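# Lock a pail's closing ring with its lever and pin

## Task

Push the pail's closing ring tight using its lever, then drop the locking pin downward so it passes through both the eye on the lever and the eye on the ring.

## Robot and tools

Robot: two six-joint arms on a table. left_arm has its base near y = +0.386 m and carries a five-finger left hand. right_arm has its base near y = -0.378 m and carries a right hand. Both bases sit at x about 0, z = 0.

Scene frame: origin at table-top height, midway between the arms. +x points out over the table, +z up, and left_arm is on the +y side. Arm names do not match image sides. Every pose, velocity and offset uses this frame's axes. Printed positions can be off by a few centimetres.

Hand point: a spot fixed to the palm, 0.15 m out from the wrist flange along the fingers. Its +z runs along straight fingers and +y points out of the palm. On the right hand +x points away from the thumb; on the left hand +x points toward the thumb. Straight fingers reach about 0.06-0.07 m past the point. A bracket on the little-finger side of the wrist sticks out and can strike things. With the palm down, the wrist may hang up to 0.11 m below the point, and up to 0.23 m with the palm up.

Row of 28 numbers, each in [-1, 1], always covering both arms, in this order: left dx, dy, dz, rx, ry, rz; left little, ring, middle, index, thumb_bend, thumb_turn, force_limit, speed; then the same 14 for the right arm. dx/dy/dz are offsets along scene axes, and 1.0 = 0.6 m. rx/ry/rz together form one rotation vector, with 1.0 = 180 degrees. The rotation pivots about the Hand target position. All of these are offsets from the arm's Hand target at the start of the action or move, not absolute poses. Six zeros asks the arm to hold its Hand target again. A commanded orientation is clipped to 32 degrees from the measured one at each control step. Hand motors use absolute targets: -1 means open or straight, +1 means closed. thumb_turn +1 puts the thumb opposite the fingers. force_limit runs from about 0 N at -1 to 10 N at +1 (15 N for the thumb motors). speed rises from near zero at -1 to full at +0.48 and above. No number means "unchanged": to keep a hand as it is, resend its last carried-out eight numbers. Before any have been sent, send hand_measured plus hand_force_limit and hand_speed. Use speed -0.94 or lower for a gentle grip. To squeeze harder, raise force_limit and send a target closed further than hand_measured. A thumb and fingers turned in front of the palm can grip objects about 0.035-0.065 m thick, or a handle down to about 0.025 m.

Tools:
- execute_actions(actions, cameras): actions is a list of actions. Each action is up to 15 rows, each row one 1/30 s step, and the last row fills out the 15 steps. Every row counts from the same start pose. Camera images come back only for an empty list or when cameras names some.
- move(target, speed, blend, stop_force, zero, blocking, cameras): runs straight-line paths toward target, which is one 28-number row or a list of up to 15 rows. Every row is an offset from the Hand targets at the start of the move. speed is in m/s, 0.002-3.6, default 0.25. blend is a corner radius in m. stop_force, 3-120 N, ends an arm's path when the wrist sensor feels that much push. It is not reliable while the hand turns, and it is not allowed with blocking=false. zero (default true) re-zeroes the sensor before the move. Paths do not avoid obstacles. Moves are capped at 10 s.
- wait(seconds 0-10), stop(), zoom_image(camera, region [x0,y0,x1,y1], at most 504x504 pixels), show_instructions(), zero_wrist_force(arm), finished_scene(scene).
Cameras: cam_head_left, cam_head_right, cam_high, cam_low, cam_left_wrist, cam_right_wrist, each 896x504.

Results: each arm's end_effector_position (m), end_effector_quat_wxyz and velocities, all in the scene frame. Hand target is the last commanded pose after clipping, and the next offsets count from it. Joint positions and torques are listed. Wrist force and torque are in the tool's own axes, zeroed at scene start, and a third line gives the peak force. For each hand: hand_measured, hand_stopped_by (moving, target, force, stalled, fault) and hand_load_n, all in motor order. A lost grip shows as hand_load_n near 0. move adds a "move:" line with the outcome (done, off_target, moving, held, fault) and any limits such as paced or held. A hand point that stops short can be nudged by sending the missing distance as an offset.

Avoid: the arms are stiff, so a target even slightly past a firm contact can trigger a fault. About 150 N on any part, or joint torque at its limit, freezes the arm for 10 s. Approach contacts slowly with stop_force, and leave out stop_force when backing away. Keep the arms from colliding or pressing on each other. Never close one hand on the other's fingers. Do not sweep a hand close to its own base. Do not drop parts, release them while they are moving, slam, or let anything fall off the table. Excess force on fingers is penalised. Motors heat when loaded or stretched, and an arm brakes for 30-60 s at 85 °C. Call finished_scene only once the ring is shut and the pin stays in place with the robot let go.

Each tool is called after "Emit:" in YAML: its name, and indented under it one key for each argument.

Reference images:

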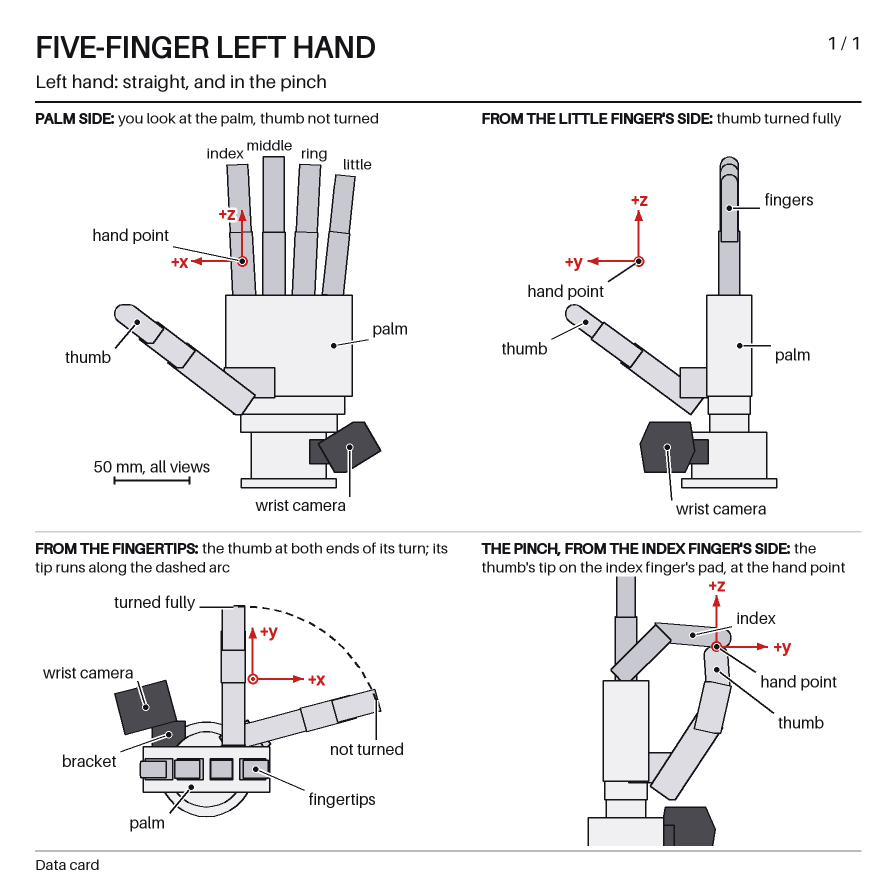

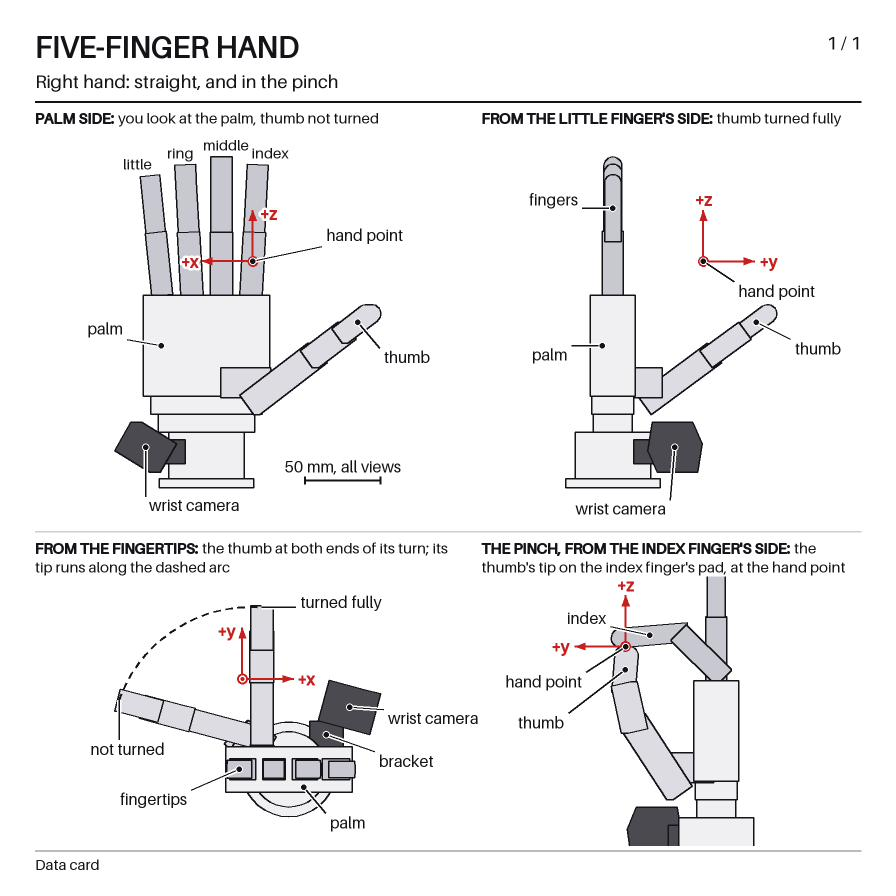

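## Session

Emit:
execute_actions:
  actions: []

Scene clock: 0.00 s.
left_arm: end_effector_position=(+0.6335, +0.4127, +0.1832) hand_measured=(-1.000, -1.000, -1.000, -1.000, -1.000, -1.000) hand_load_n=(+0.0, +0.0, +0.0, +0.0, +0.0, +0.0) hand_stopped_by=(target, target, target, target, target, target) hand_force_limit=0.00 hand_speed=-0.80 end_effector_quat_wxyz=(-0.306, +0.900, +0.288, +0.112) | right_arm: end_effector_position=(+0.8148, +0.2533, +0.2270) hand_measured=(-1.000, -1.000, -1.000, -1.000, -1.000, -1.000) hand_load_n=(+0.0, +0.0, +0.0, +0.0, +0.0, +0.0) hand_stopped_by=(target, target, target, target, target, target) hand_force_limit=0.00 hand_speed=-0.80 end_effector_quat_wxyz=(+0.653, -0.413, +0.599, -0.210)
Joint positions: left_arm=[3.183 -2.347 -0.95 1.8 -2.232 1.03] | right_arm=[0.475 -0.465 0.423 0.103 1.806 -2.471]
Joint velocities: within noise
Joint torques (N m): no reading
Motor temperatures (°C): left_arm=[34 37 33 37 41 41] | right_arm=[35 34 35 38 42 40]
Wrist force (N): no reading
Wrist torque (N m): no reading
Wrist force, peak (N): no reading
Hand target: left_arm +0.6335, +0.4127, +0.1832; -0.306, +0.900, +0.288, +0.112 | right_arm +0.8148, +0.2533, +0.2270; +0.653, -0.413, +0.599, -0.210

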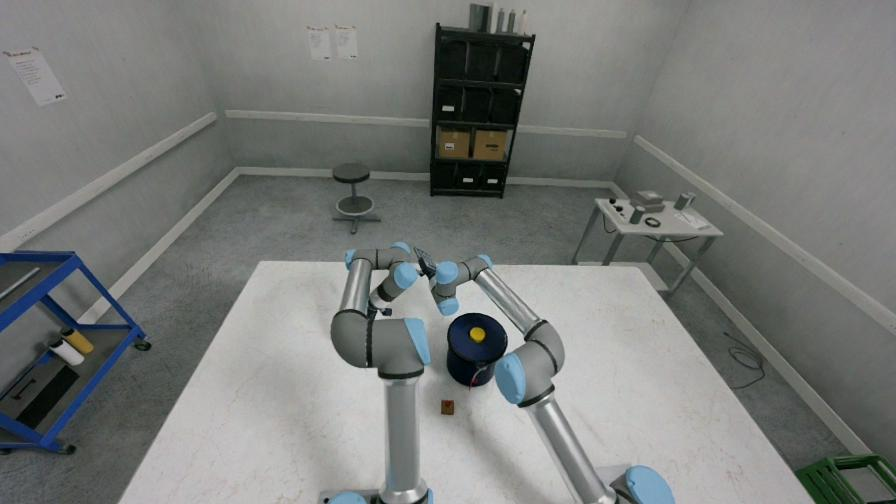

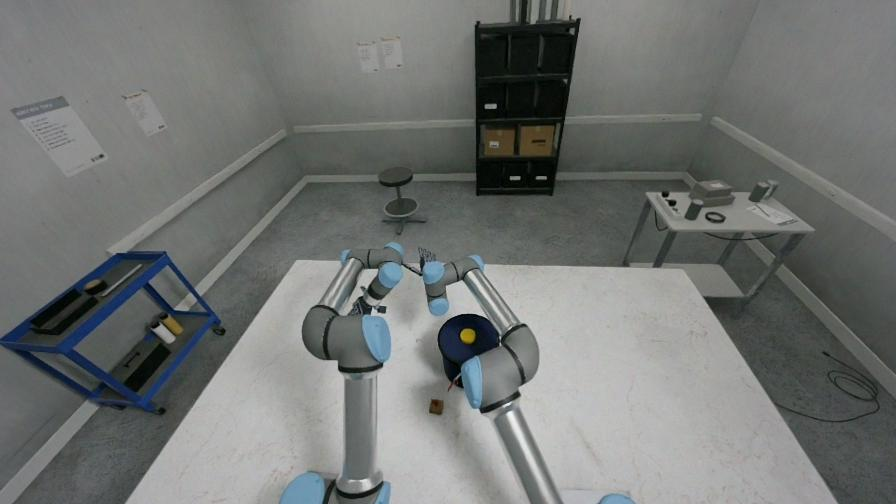

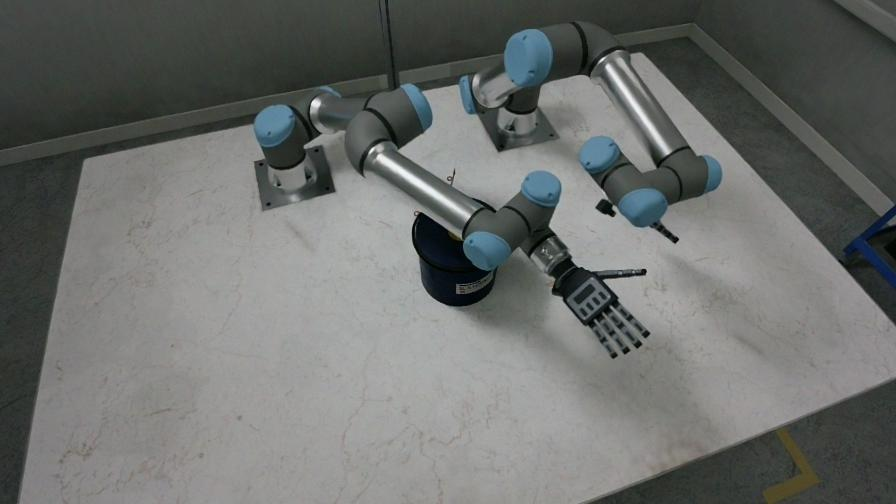

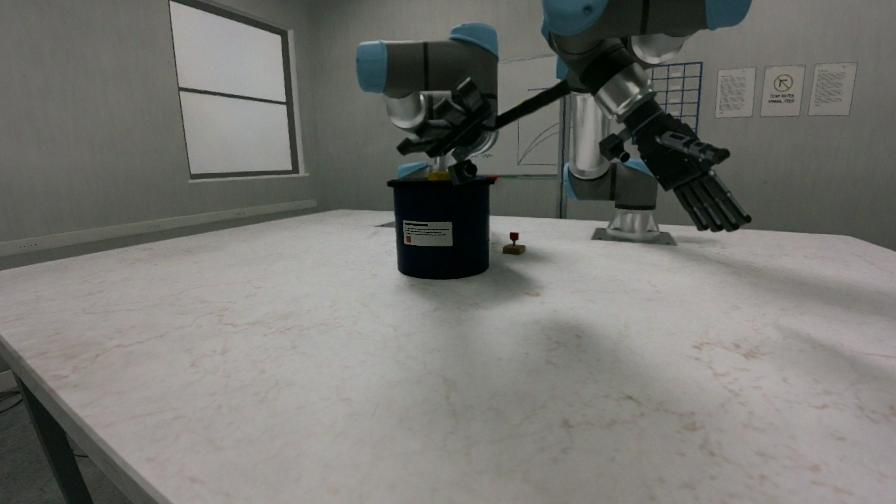

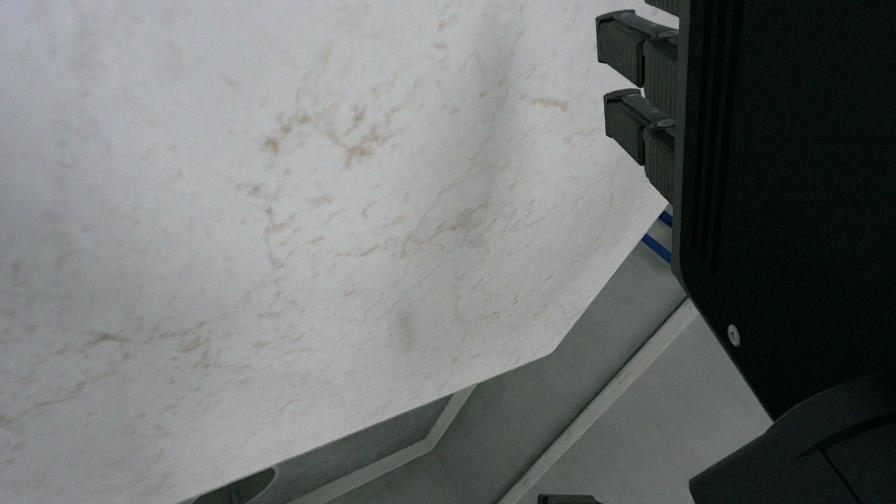

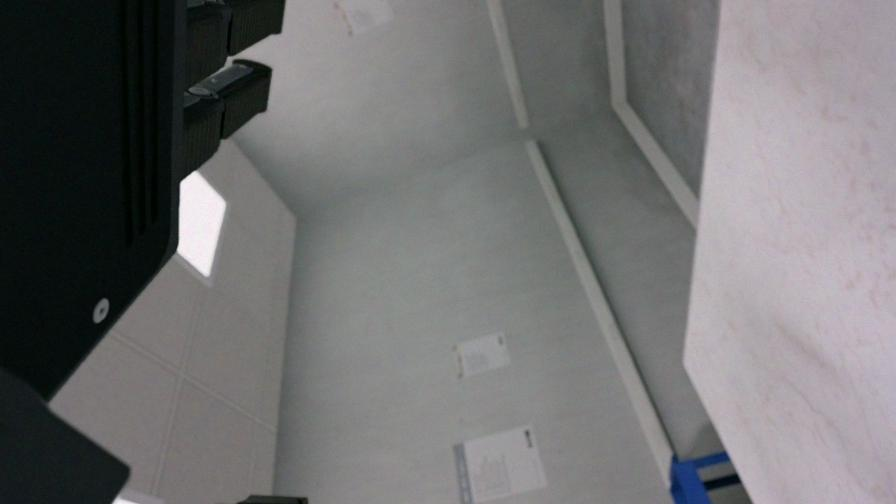

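Emit:
zoom_image:
  camera: "cam_high"
  region: [400, 150, 520, 320]

Emit:
zoom_image:
  camera: "cam_head_left"
  region: [400, 290, 540, 430]

Emit:
zoom_image:
  camera: "cam_head_right"
  region: [400, 290, 540, 430]

Scaled by 2.965.

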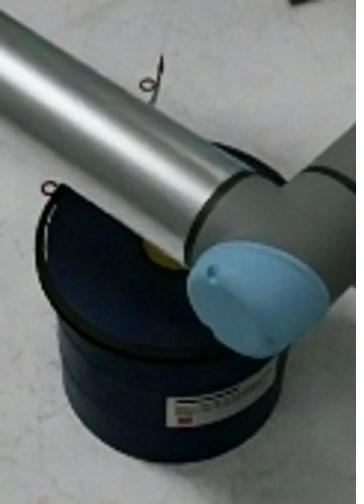

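Scaled by 3.600.

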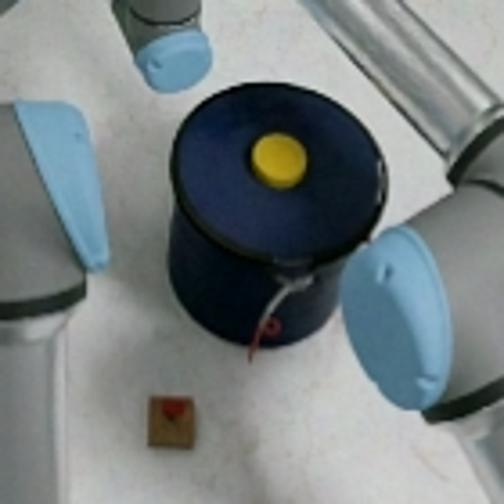

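Scaled by 3.600.

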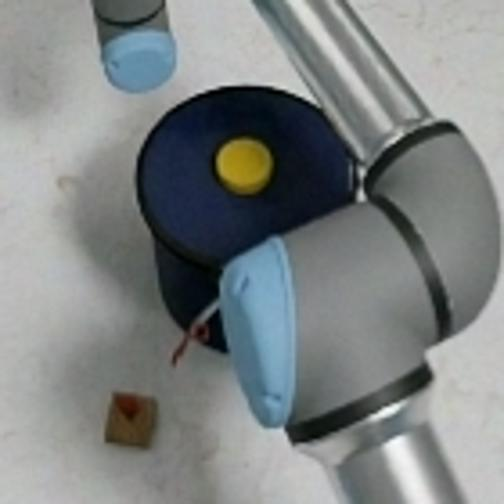

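Emit:
move:
  target:
    - [0,0,0.3333,0,0,0,-1,-1,-1,-1,-1,-1,0,0,-0.0833,-0.2,0.3333,0,0,0,-1,-1,-1,-1,-1,-1,0,0]
    - [-0.2,-0.2,0.3667,-0.0545,0.1172,-0.333,-1,-1,-1,-1,-1,-1,0,0,-0.35,-0.6,0.3,-0.059,-0.0955,0.2,-1,-1,-1,-1,-1,-1,0,0]
    - [-0.4058,-0.4378,0.3333,-0.109,0.2345,-0.666,-1,-1,-1,-1,-1,-1,0,0,-0.65,-0.95,0.25,-0.118,-0.191,0.397,-1,-1,-1,-1,-1,-1,0,0]
  speed: 0.3
  blend: [0.04,0.04,0]
  cameras: ["all"]

Scene clock: 56.60 s.
left_arm: end_effector_position=(+0.3900, +0.1501, +0.3832) hand_measured=(-1.000, -1.000, -1.000, -1.000, -1.000, -1.000) hand_load_n=(+0.0, +0.0, +0.0, +0.0, +0.0, +0.0) hand_stopped_by=(target, target, target, target, target, target) hand_force_limit=0.00 hand_speed=0.00 end_effector_quat_wxyz=(+0.000, +0.708, -0.706, +0.000) | right_arm: end_effector_position=(+0.4248, -0.3166, +0.3770) hand_measured=(-1.000, -1.000, -1.000, -1.000, -1.000, -1.000) hand_load_n=(+0.0, +0.0, +0.0, +0.0, +0.0, -0.5) hand_stopped_by=(target, target, target, target, target, target) hand_force_limit=0.00 hand_speed=0.00 end_effector_quat_wxyz=(+0.707, -0.707, +0.001, +0.000)
Joint positions: left_arm=[2.984 -2.124 -0.736 1.289 -1.57 2.994] | right_arm=[-0.722 -1.371 1.479 -0.107 -0.667 -3.141]
Joint torques (N m): left_arm=[-7.42 27.05 22.19 -3.84 1.34 2.58] | right_arm=[-14.1 -17.5 -9.44 -0.28 -2.22 -0.97]
Wrist force (N): left_arm=[-0.7 1.3 -1.2] | right_arm=[-0.3 -0.6 0.3]
Wrist torque (N m): left_arm=[0.22 -0.01 -0.20] | right_arm=[-0.12 -0.01 0.23]
Wrist force, peak (N): left_arm=[-0.8 1.6 -1.0] | right_arm=[-1.1 -0.8 -0.4]
Hand target: left_arm +0.3900, +0.1500, +0.3832; +0.000, +0.708, -0.706, +0.000 | right_arm +0.4248, -0.3167, +0.3770; +0.707, -0.707, +0.001, +0.000
Off the commanded pose: left_arm 0.000 m, 0 deg | right_arm 0.000 m, 0 deg.
move: done

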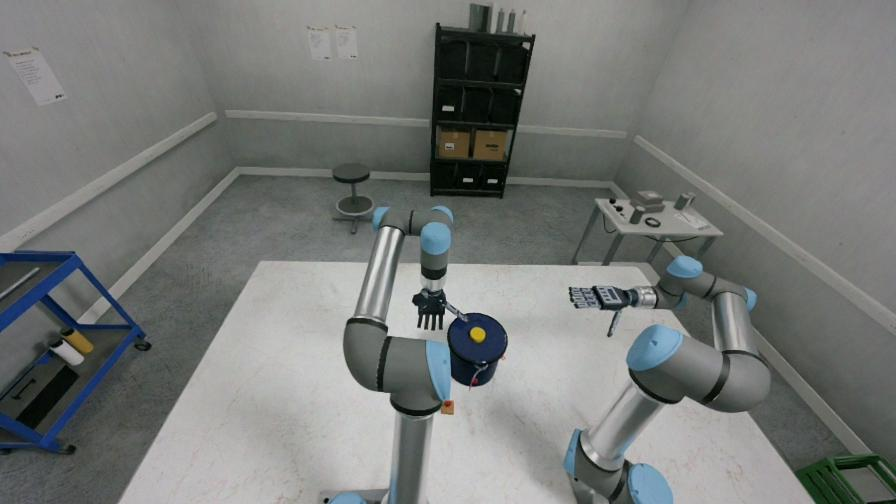

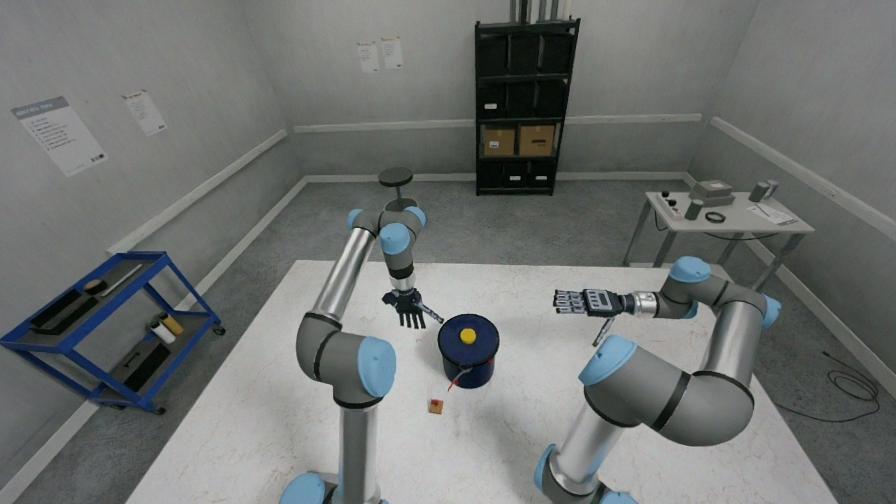

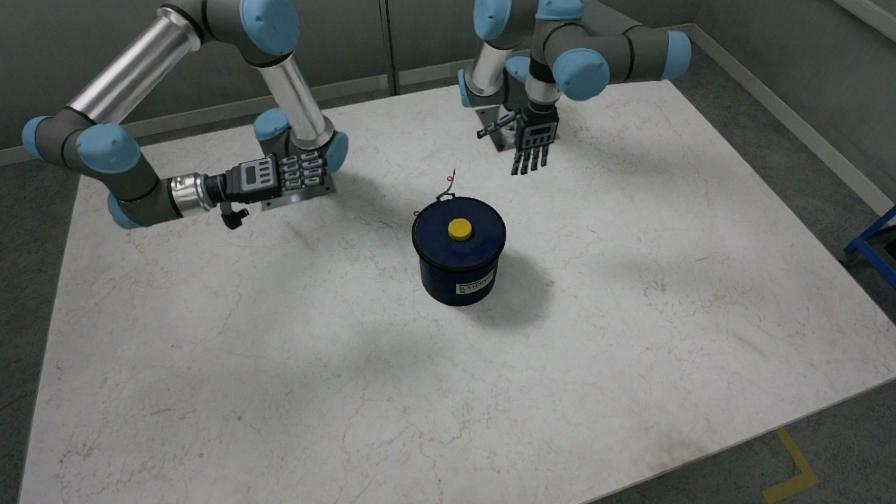

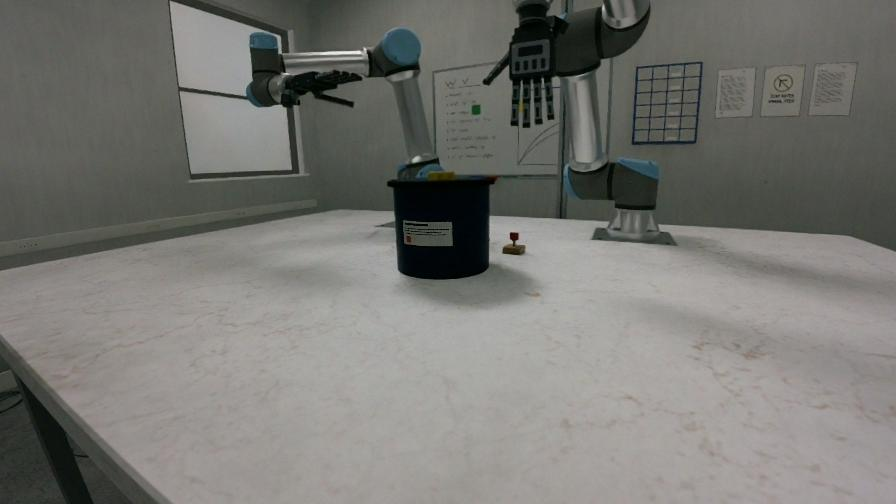

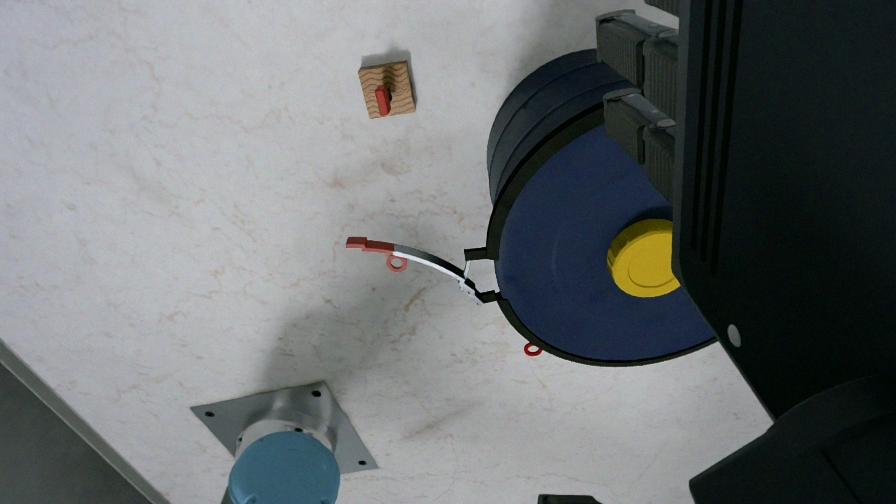

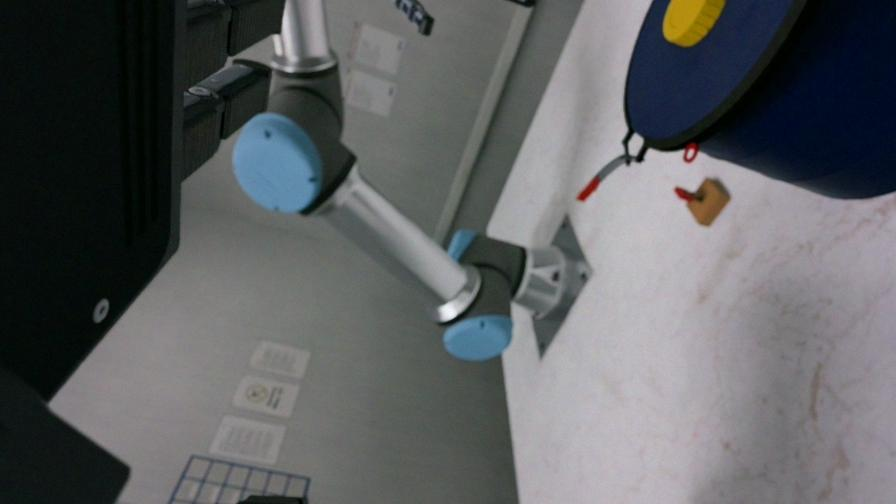

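Emit:
zoom_image:
  camera: "cam_left_wrist"
  region: [330, 220, 570, 380]

Emit:
zoom_image:
  camera: "cam_left_wrist"
  region: [340, 40, 440, 140]

Scaled by 2.100.

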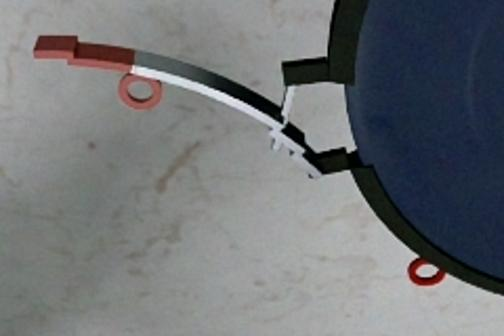

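Scaled by 5.040.

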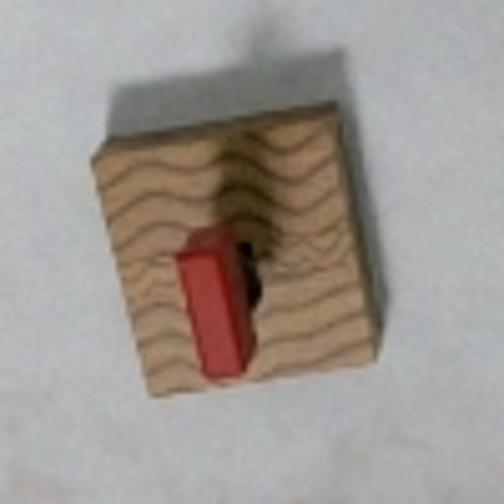

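Emit:
move:
  target: [0,0,0,0,0,0,-1,-1,-1,-1,-1,-1,0,0,-0.0147,0.1945,-0.3117,-0.0833,0,0,1,1,1,-1,-1,-1,0,0.4]
  speed: 0.2
  cameras: ["cam_left_wrist","cam_high","cam_low","cam_right_wrist"]

Emit:
zoom_image:
  camera: "cam_left_wrist"
  region: [430, 280, 650, 504]

Emit:
zoom_image:
  camera: "cam_high"
  region: [380, 140, 480, 240]

Scene clock: 118.57 s.
left_arm: end_effector_position=(+0.3900, +0.1500, +0.3832) hand_measured=(-1.000, -1.000, -1.000, -1.000, -1.000, -1.000) hand_load_n=(+0.0, +0.0, +0.0, +0.0, +0.0, +0.0) hand_stopped_by=(target, target, target, target, target, target) hand_force_limit=0.00 hand_speed=0.00 end_effector_quat_wxyz=(+0.000, +0.708, -0.706, +0.000) | right_arm: end_effector_position=(+0.4159, -0.2000, +0.1900) hand_measured=(+1.000, +1.000, +1.000, -1.000, -1.000, -1.000) hand_load_n=(+0.0, +0.0, +0.0, +0.0, +0.0, +0.0) hand_stopped_by=(target, target, target, target, target, target) hand_force_limit=0.00 hand_speed=0.40 end_effector_quat_wxyz=(-0.609, +0.793, -0.001, +0.000)
Joint positions: left_arm=[2.984 -2.124 -0.736 1.289 -1.57 2.994] | right_arm=[-0.464 -1.5 2.008 -1.1 -0.481 -2.604]
Joint torques (N m): left_arm=[-6.56 27.6 13.62 -3.53 1.39 2.5] | right_arm=[11.08 -36.93 -7.72 -2.03 2.78 1.34]
Wrist force (N): left_arm=[-0.9 1.6 -0.7] | right_arm=[-0.4 -0.2 -0.1]
Wrist torque (N m): left_arm=[0.24 0.02 -0.22] | right_arm=[0.07 0.08 0.14]
Wrist force, peak (N): left_arm=[-0.7 1.7 -1.1] | right_arm=[-0.2 -1.2 -0.1]
Hand target: left_arm +0.3900, +0.1500, +0.3832; +0.000, +0.708, -0.706, +0.000 | right_arm +0.4159, -0.2000, +0.1899; -0.609, +0.793, -0.001, +0.000
Off the commanded pose: left_arm 0.000 m, 0 deg | right_arm 0.000 m, 0 deg.
move: done
Images, in order (width x height): cam_high 896x504, cam_low 896x504, cam_left_wrist 896x504, cam_right_wrist 896x504.

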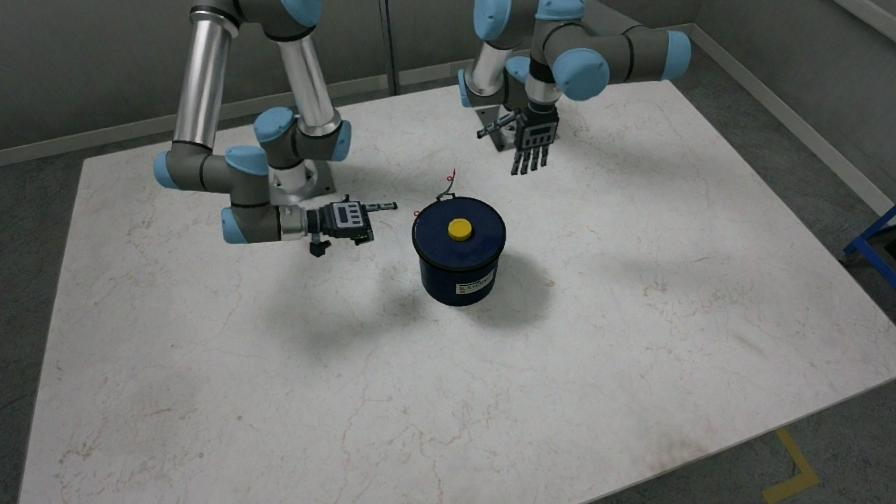

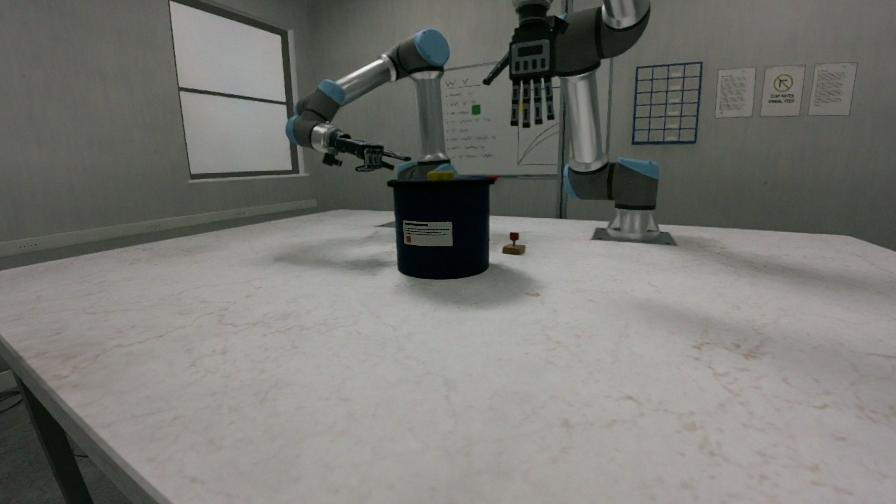

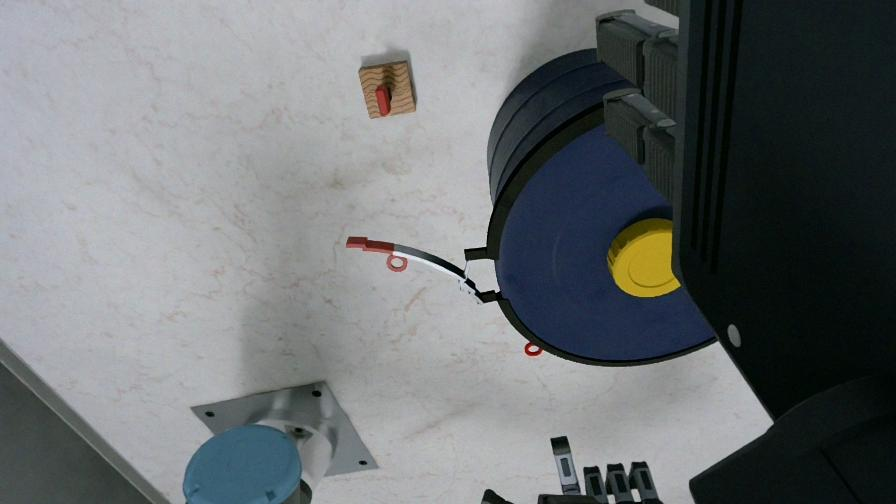

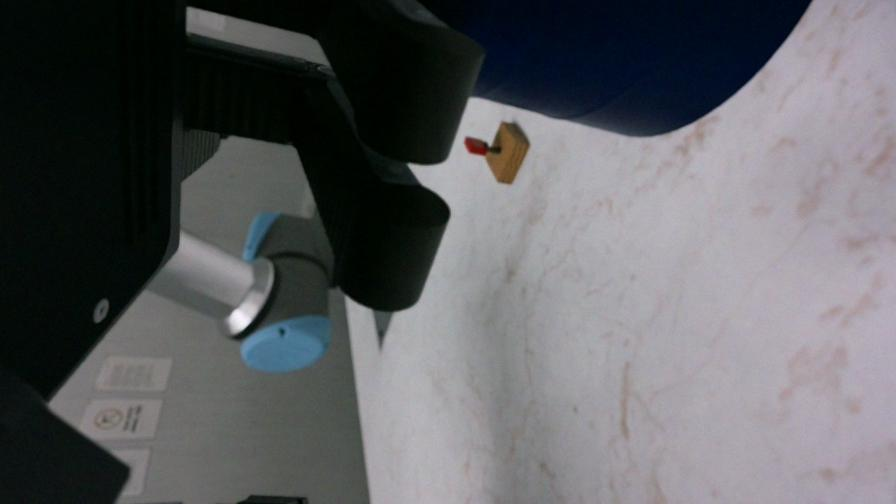

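Scaled by 2.250.

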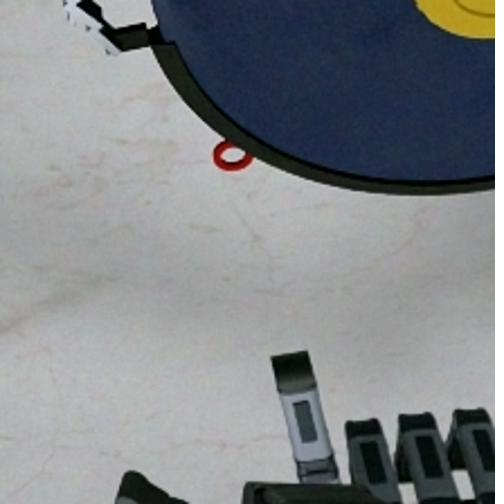

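Scaled by 5.040.

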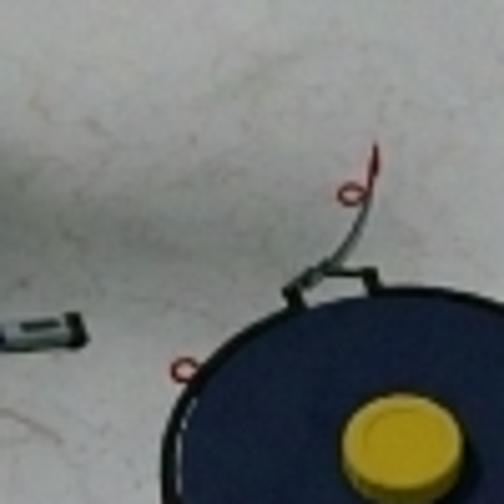

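Emit:
move:
  target:
    - [0,0,0,0,0,0,-1,-1,-1,-1,-1,-1,0,0,0.01,0.0,-0.075,0,0,0,1,1,1,-1,-1,-1,0,0.4]
    - [0,0,0,0,0,0,-1,-1,-1,-1,-1,-1,0,0,0.01,0.045,-0.075,0,0,0,1,1,1,-1,-1,-1,0,0.4]
  speed: 0.1
  stop_force: 5
  cameras: ["cam_left_wrist","cam_high"]

Emit:
zoom_image:
  camera: "cam_left_wrist"
  region: [480, 310, 600, 430]

Emit:
zoom_image:
  camera: "cam_high"
  region: [395, 190, 435, 230]

Scene clock: 133.73 s.
left_arm: end_effector_position=(+0.3900, +0.1500, +0.3832) hand_measured=(-1.000, -1.000, -1.000, -1.000, -1.000, -1.000) hand_load_n=(+0.0, +0.0, +0.0, +0.0, +0.0, +0.0) hand_stopped_by=(target, target, target, target, target, target) hand_force_limit=0.00 hand_speed=0.00 end_effector_quat_wxyz=(+0.000, +0.708, -0.706, +0.000) | right_arm: end_effector_position=(+0.4219, -0.1730, +0.1449) hand_measured=(+1.000, +1.000, +1.000, -1.000, -1.000, -1.000) hand_load_n=(+0.0, +0.0, +0.5, +0.0, +0.0, +0.0) hand_stopped_by=(target, target, target, target, target, target) hand_force_limit=0.00 hand_speed=0.40 end_effector_quat_wxyz=(-0.609, +0.793, -0.001, +0.000)
Joint positions: left_arm=[2.984 -2.124 -0.736 1.289 -1.57 2.994] | right_arm=[-0.401 -1.433 2.083 -1.318 -0.43 -2.519]
Joint torques (N m): left_arm=[-6.03 27.7 15.45 -3.71 1.24 2.42] | right_arm=[11.14 -37.8 -6.34 -2.3 2.91 1.27]
Wrist force (N): left_arm=[-0.7 1.0 -0.9] | right_arm=[0.0 -0.2 0.0]
Wrist torque (N m): left_arm=[0.16 -0.02 -0.19] | right_arm=[0.05 0.05 0.17]
Wrist force, peak (N): left_arm=[-1.0 1.6 -1.1] | right_arm=[-0.3 -0.9 -0.4]
Hand target: left_arm +0.3900, +0.1500, +0.3832; +0.000, +0.708, -0.706, +0.000 | right_arm +0.4219, -0.1730, +0.1449; -0.609, +0.793, -0.001, +0.000
Off the commanded pose: left_arm 0.000 m, 0 deg | right_arm 0.000 m, 0 deg.
move: done
Images, in order (width x height): cam_high 896x504, cam_left_wrist 896x504.

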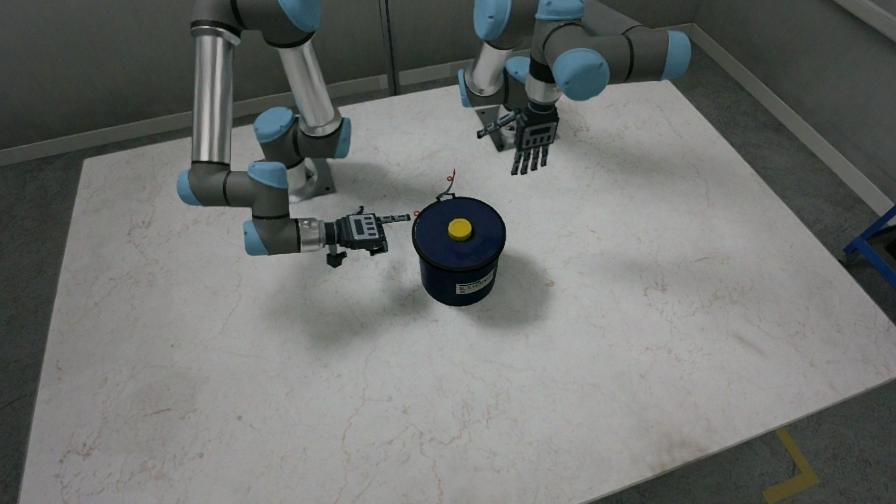

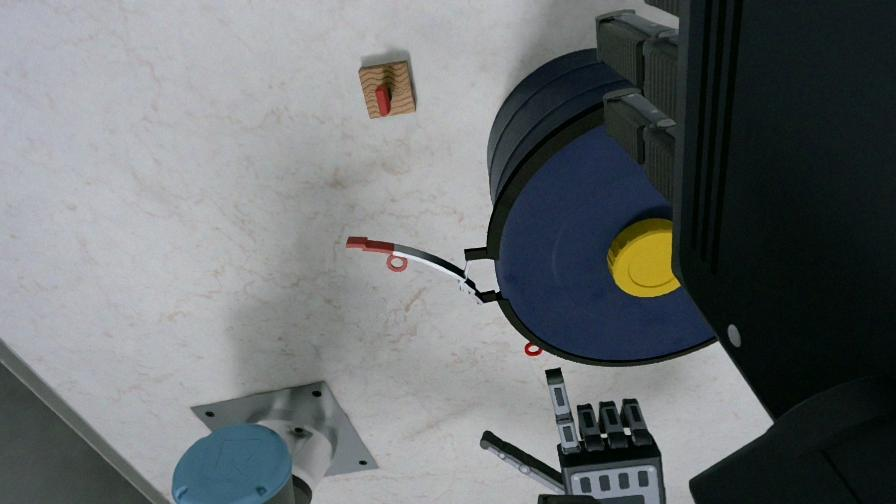

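Scaled by 4.200.

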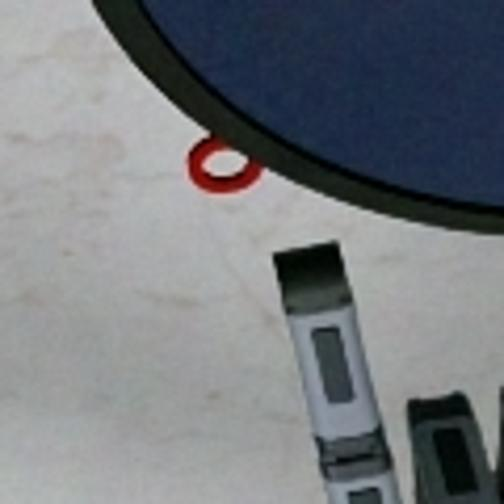

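Scaled by 12.600.

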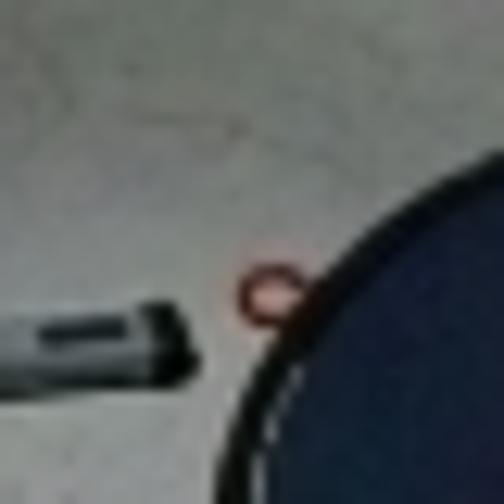

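Emit:
move:
  target:
    - [0,0,0,0,0,0,-1,-1,-1,-1,-1,-1,0,0,0,0.0,-0.003,0,0,0,1,1,1,-1,-1,-1,0,0.4]
    - [0,0,0,0,0,0,-1,-1,-1,-1,-1,-1,0,0,0,0.029,-0.003,0,0,0,1,1,1,-1,-1,-1,0,0.4]
  speed: 0.03
  stop_force: 3
  cameras: ["cam_left_wrist","cam_high"]

Emit:
zoom_image:
  camera: "cam_left_wrist"
  region: [480, 310, 600, 430]

Emit:
zoom_image:
  camera: "cam_high"
  region: [395, 190, 435, 230]

Scene clock: 148.83 s.
left_arm: end_effector_position=(+0.3900, +0.1500, +0.3832) hand_measured=(-1.000, -1.000, -1.000, -1.000, -1.000, -1.000) hand_load_n=(+0.5, +0.0, +0.0, +0.0, +0.0, +0.0) hand_stopped_by=(target, target, target, target, target, target) hand_force_limit=0.00 hand_speed=0.00 end_effector_quat_wxyz=(+0.000, +0.708, -0.706, +0.000) | right_arm: end_effector_position=(+0.4219, -0.1556, +0.1431) hand_measured=(+1.000, +1.000, +1.000, -1.000, -1.000, -1.000) hand_load_n=(+0.0, +0.0, +0.0, +0.0, +0.0, +0.0) hand_stopped_by=(target, target, target, target, target, target) hand_force_limit=0.00 hand_speed=0.40 end_effector_quat_wxyz=(-0.609, +0.793, -0.001, +0.000)
Joint positions: left_arm=[2.984 -2.124 -0.736 1.289 -1.57 2.994] | right_arm=[-0.362 -1.434 2.102 -1.391 -0.401 -2.459]
Joint torques (N m): left_arm=[-6.18 27.59 17.08 -3.63 1.19 2.5] | right_arm=[12.43 -37.51 -7 -2.49 3.23 1.22]
Wrist force (N): left_arm=[-0.7 1.6 -0.8] | right_arm=[-1.3 -0.4 -2.0]
Wrist torque (N m): left_arm=[0.23 0.01 -0.20] | right_arm=[0.19 0.01 0.10]
Wrist force, peak (N): left_arm=[-0.9 1.7 -1.2] | right_arm=[-1.4 -0.5 -2.1]
Hand target: left_arm +0.3900, +0.1500, +0.3832; +0.000, +0.708, -0.706, +0.000 | right_arm +0.4219, -0.1556, +0.1431; -0.609, +0.793, -0.001, +0.000
Off the commanded pose: left_arm 0.000 m, 0 deg | right_arm 0.000 m, 0 deg.
move: done
Images, in order (width x height): cam_high 896x504, cam_left_wrist 896x504.

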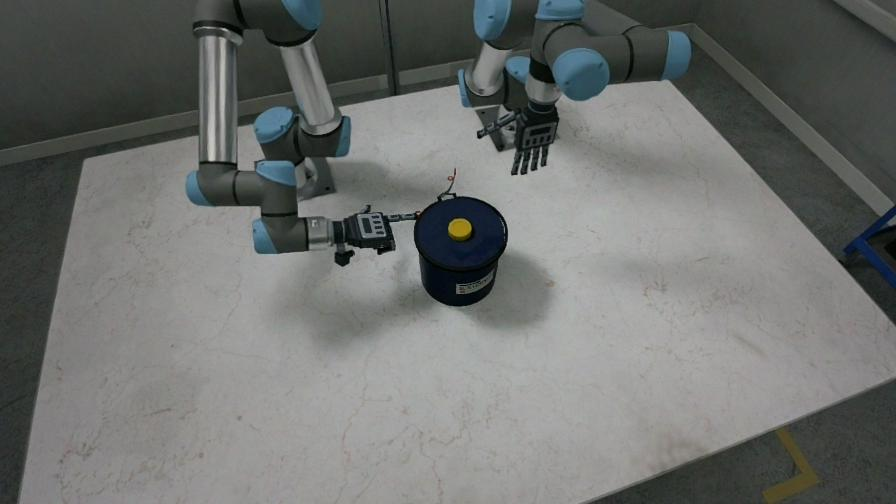

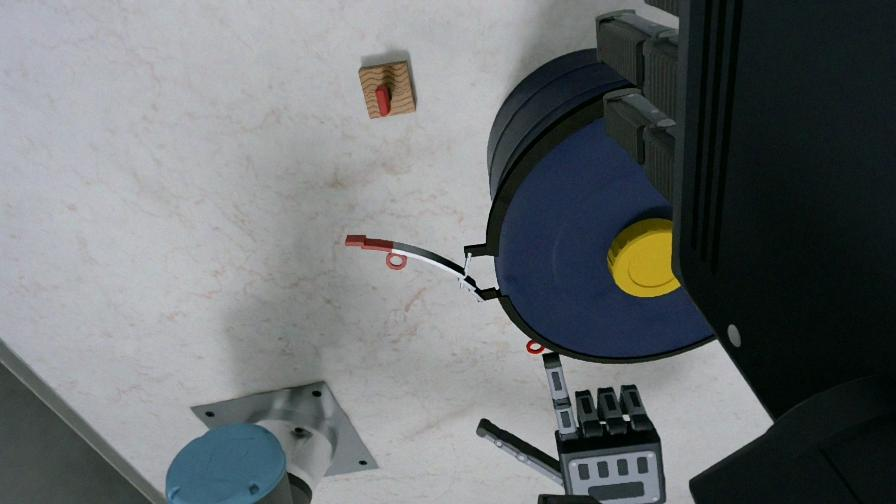

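Scaled by 4.200.

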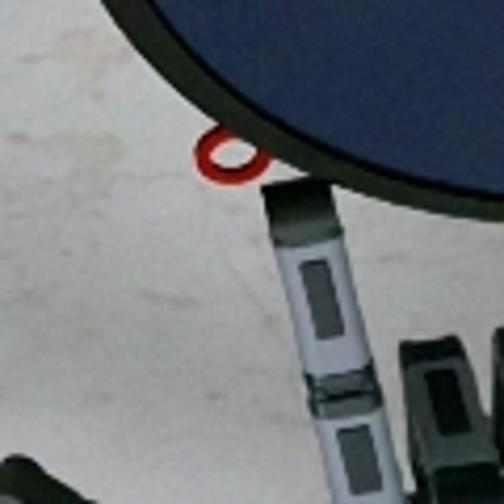

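Scaled by 12.600.

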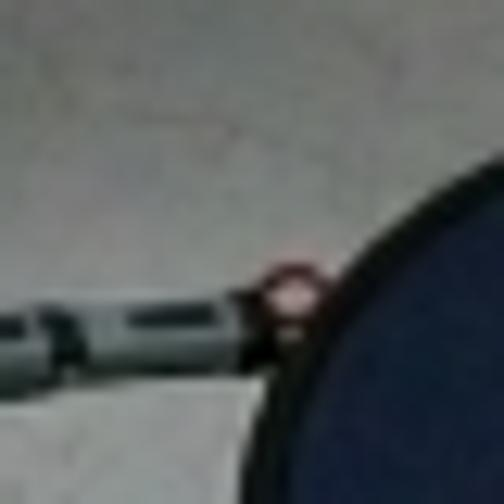

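Emit:
zoom_image:
  camera: "cam_left_wrist"
  region: [330, 220, 570, 380]

Scaled by 2.100.

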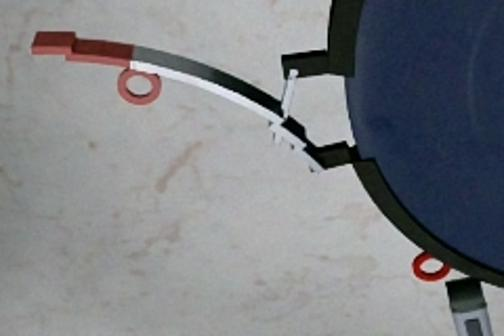

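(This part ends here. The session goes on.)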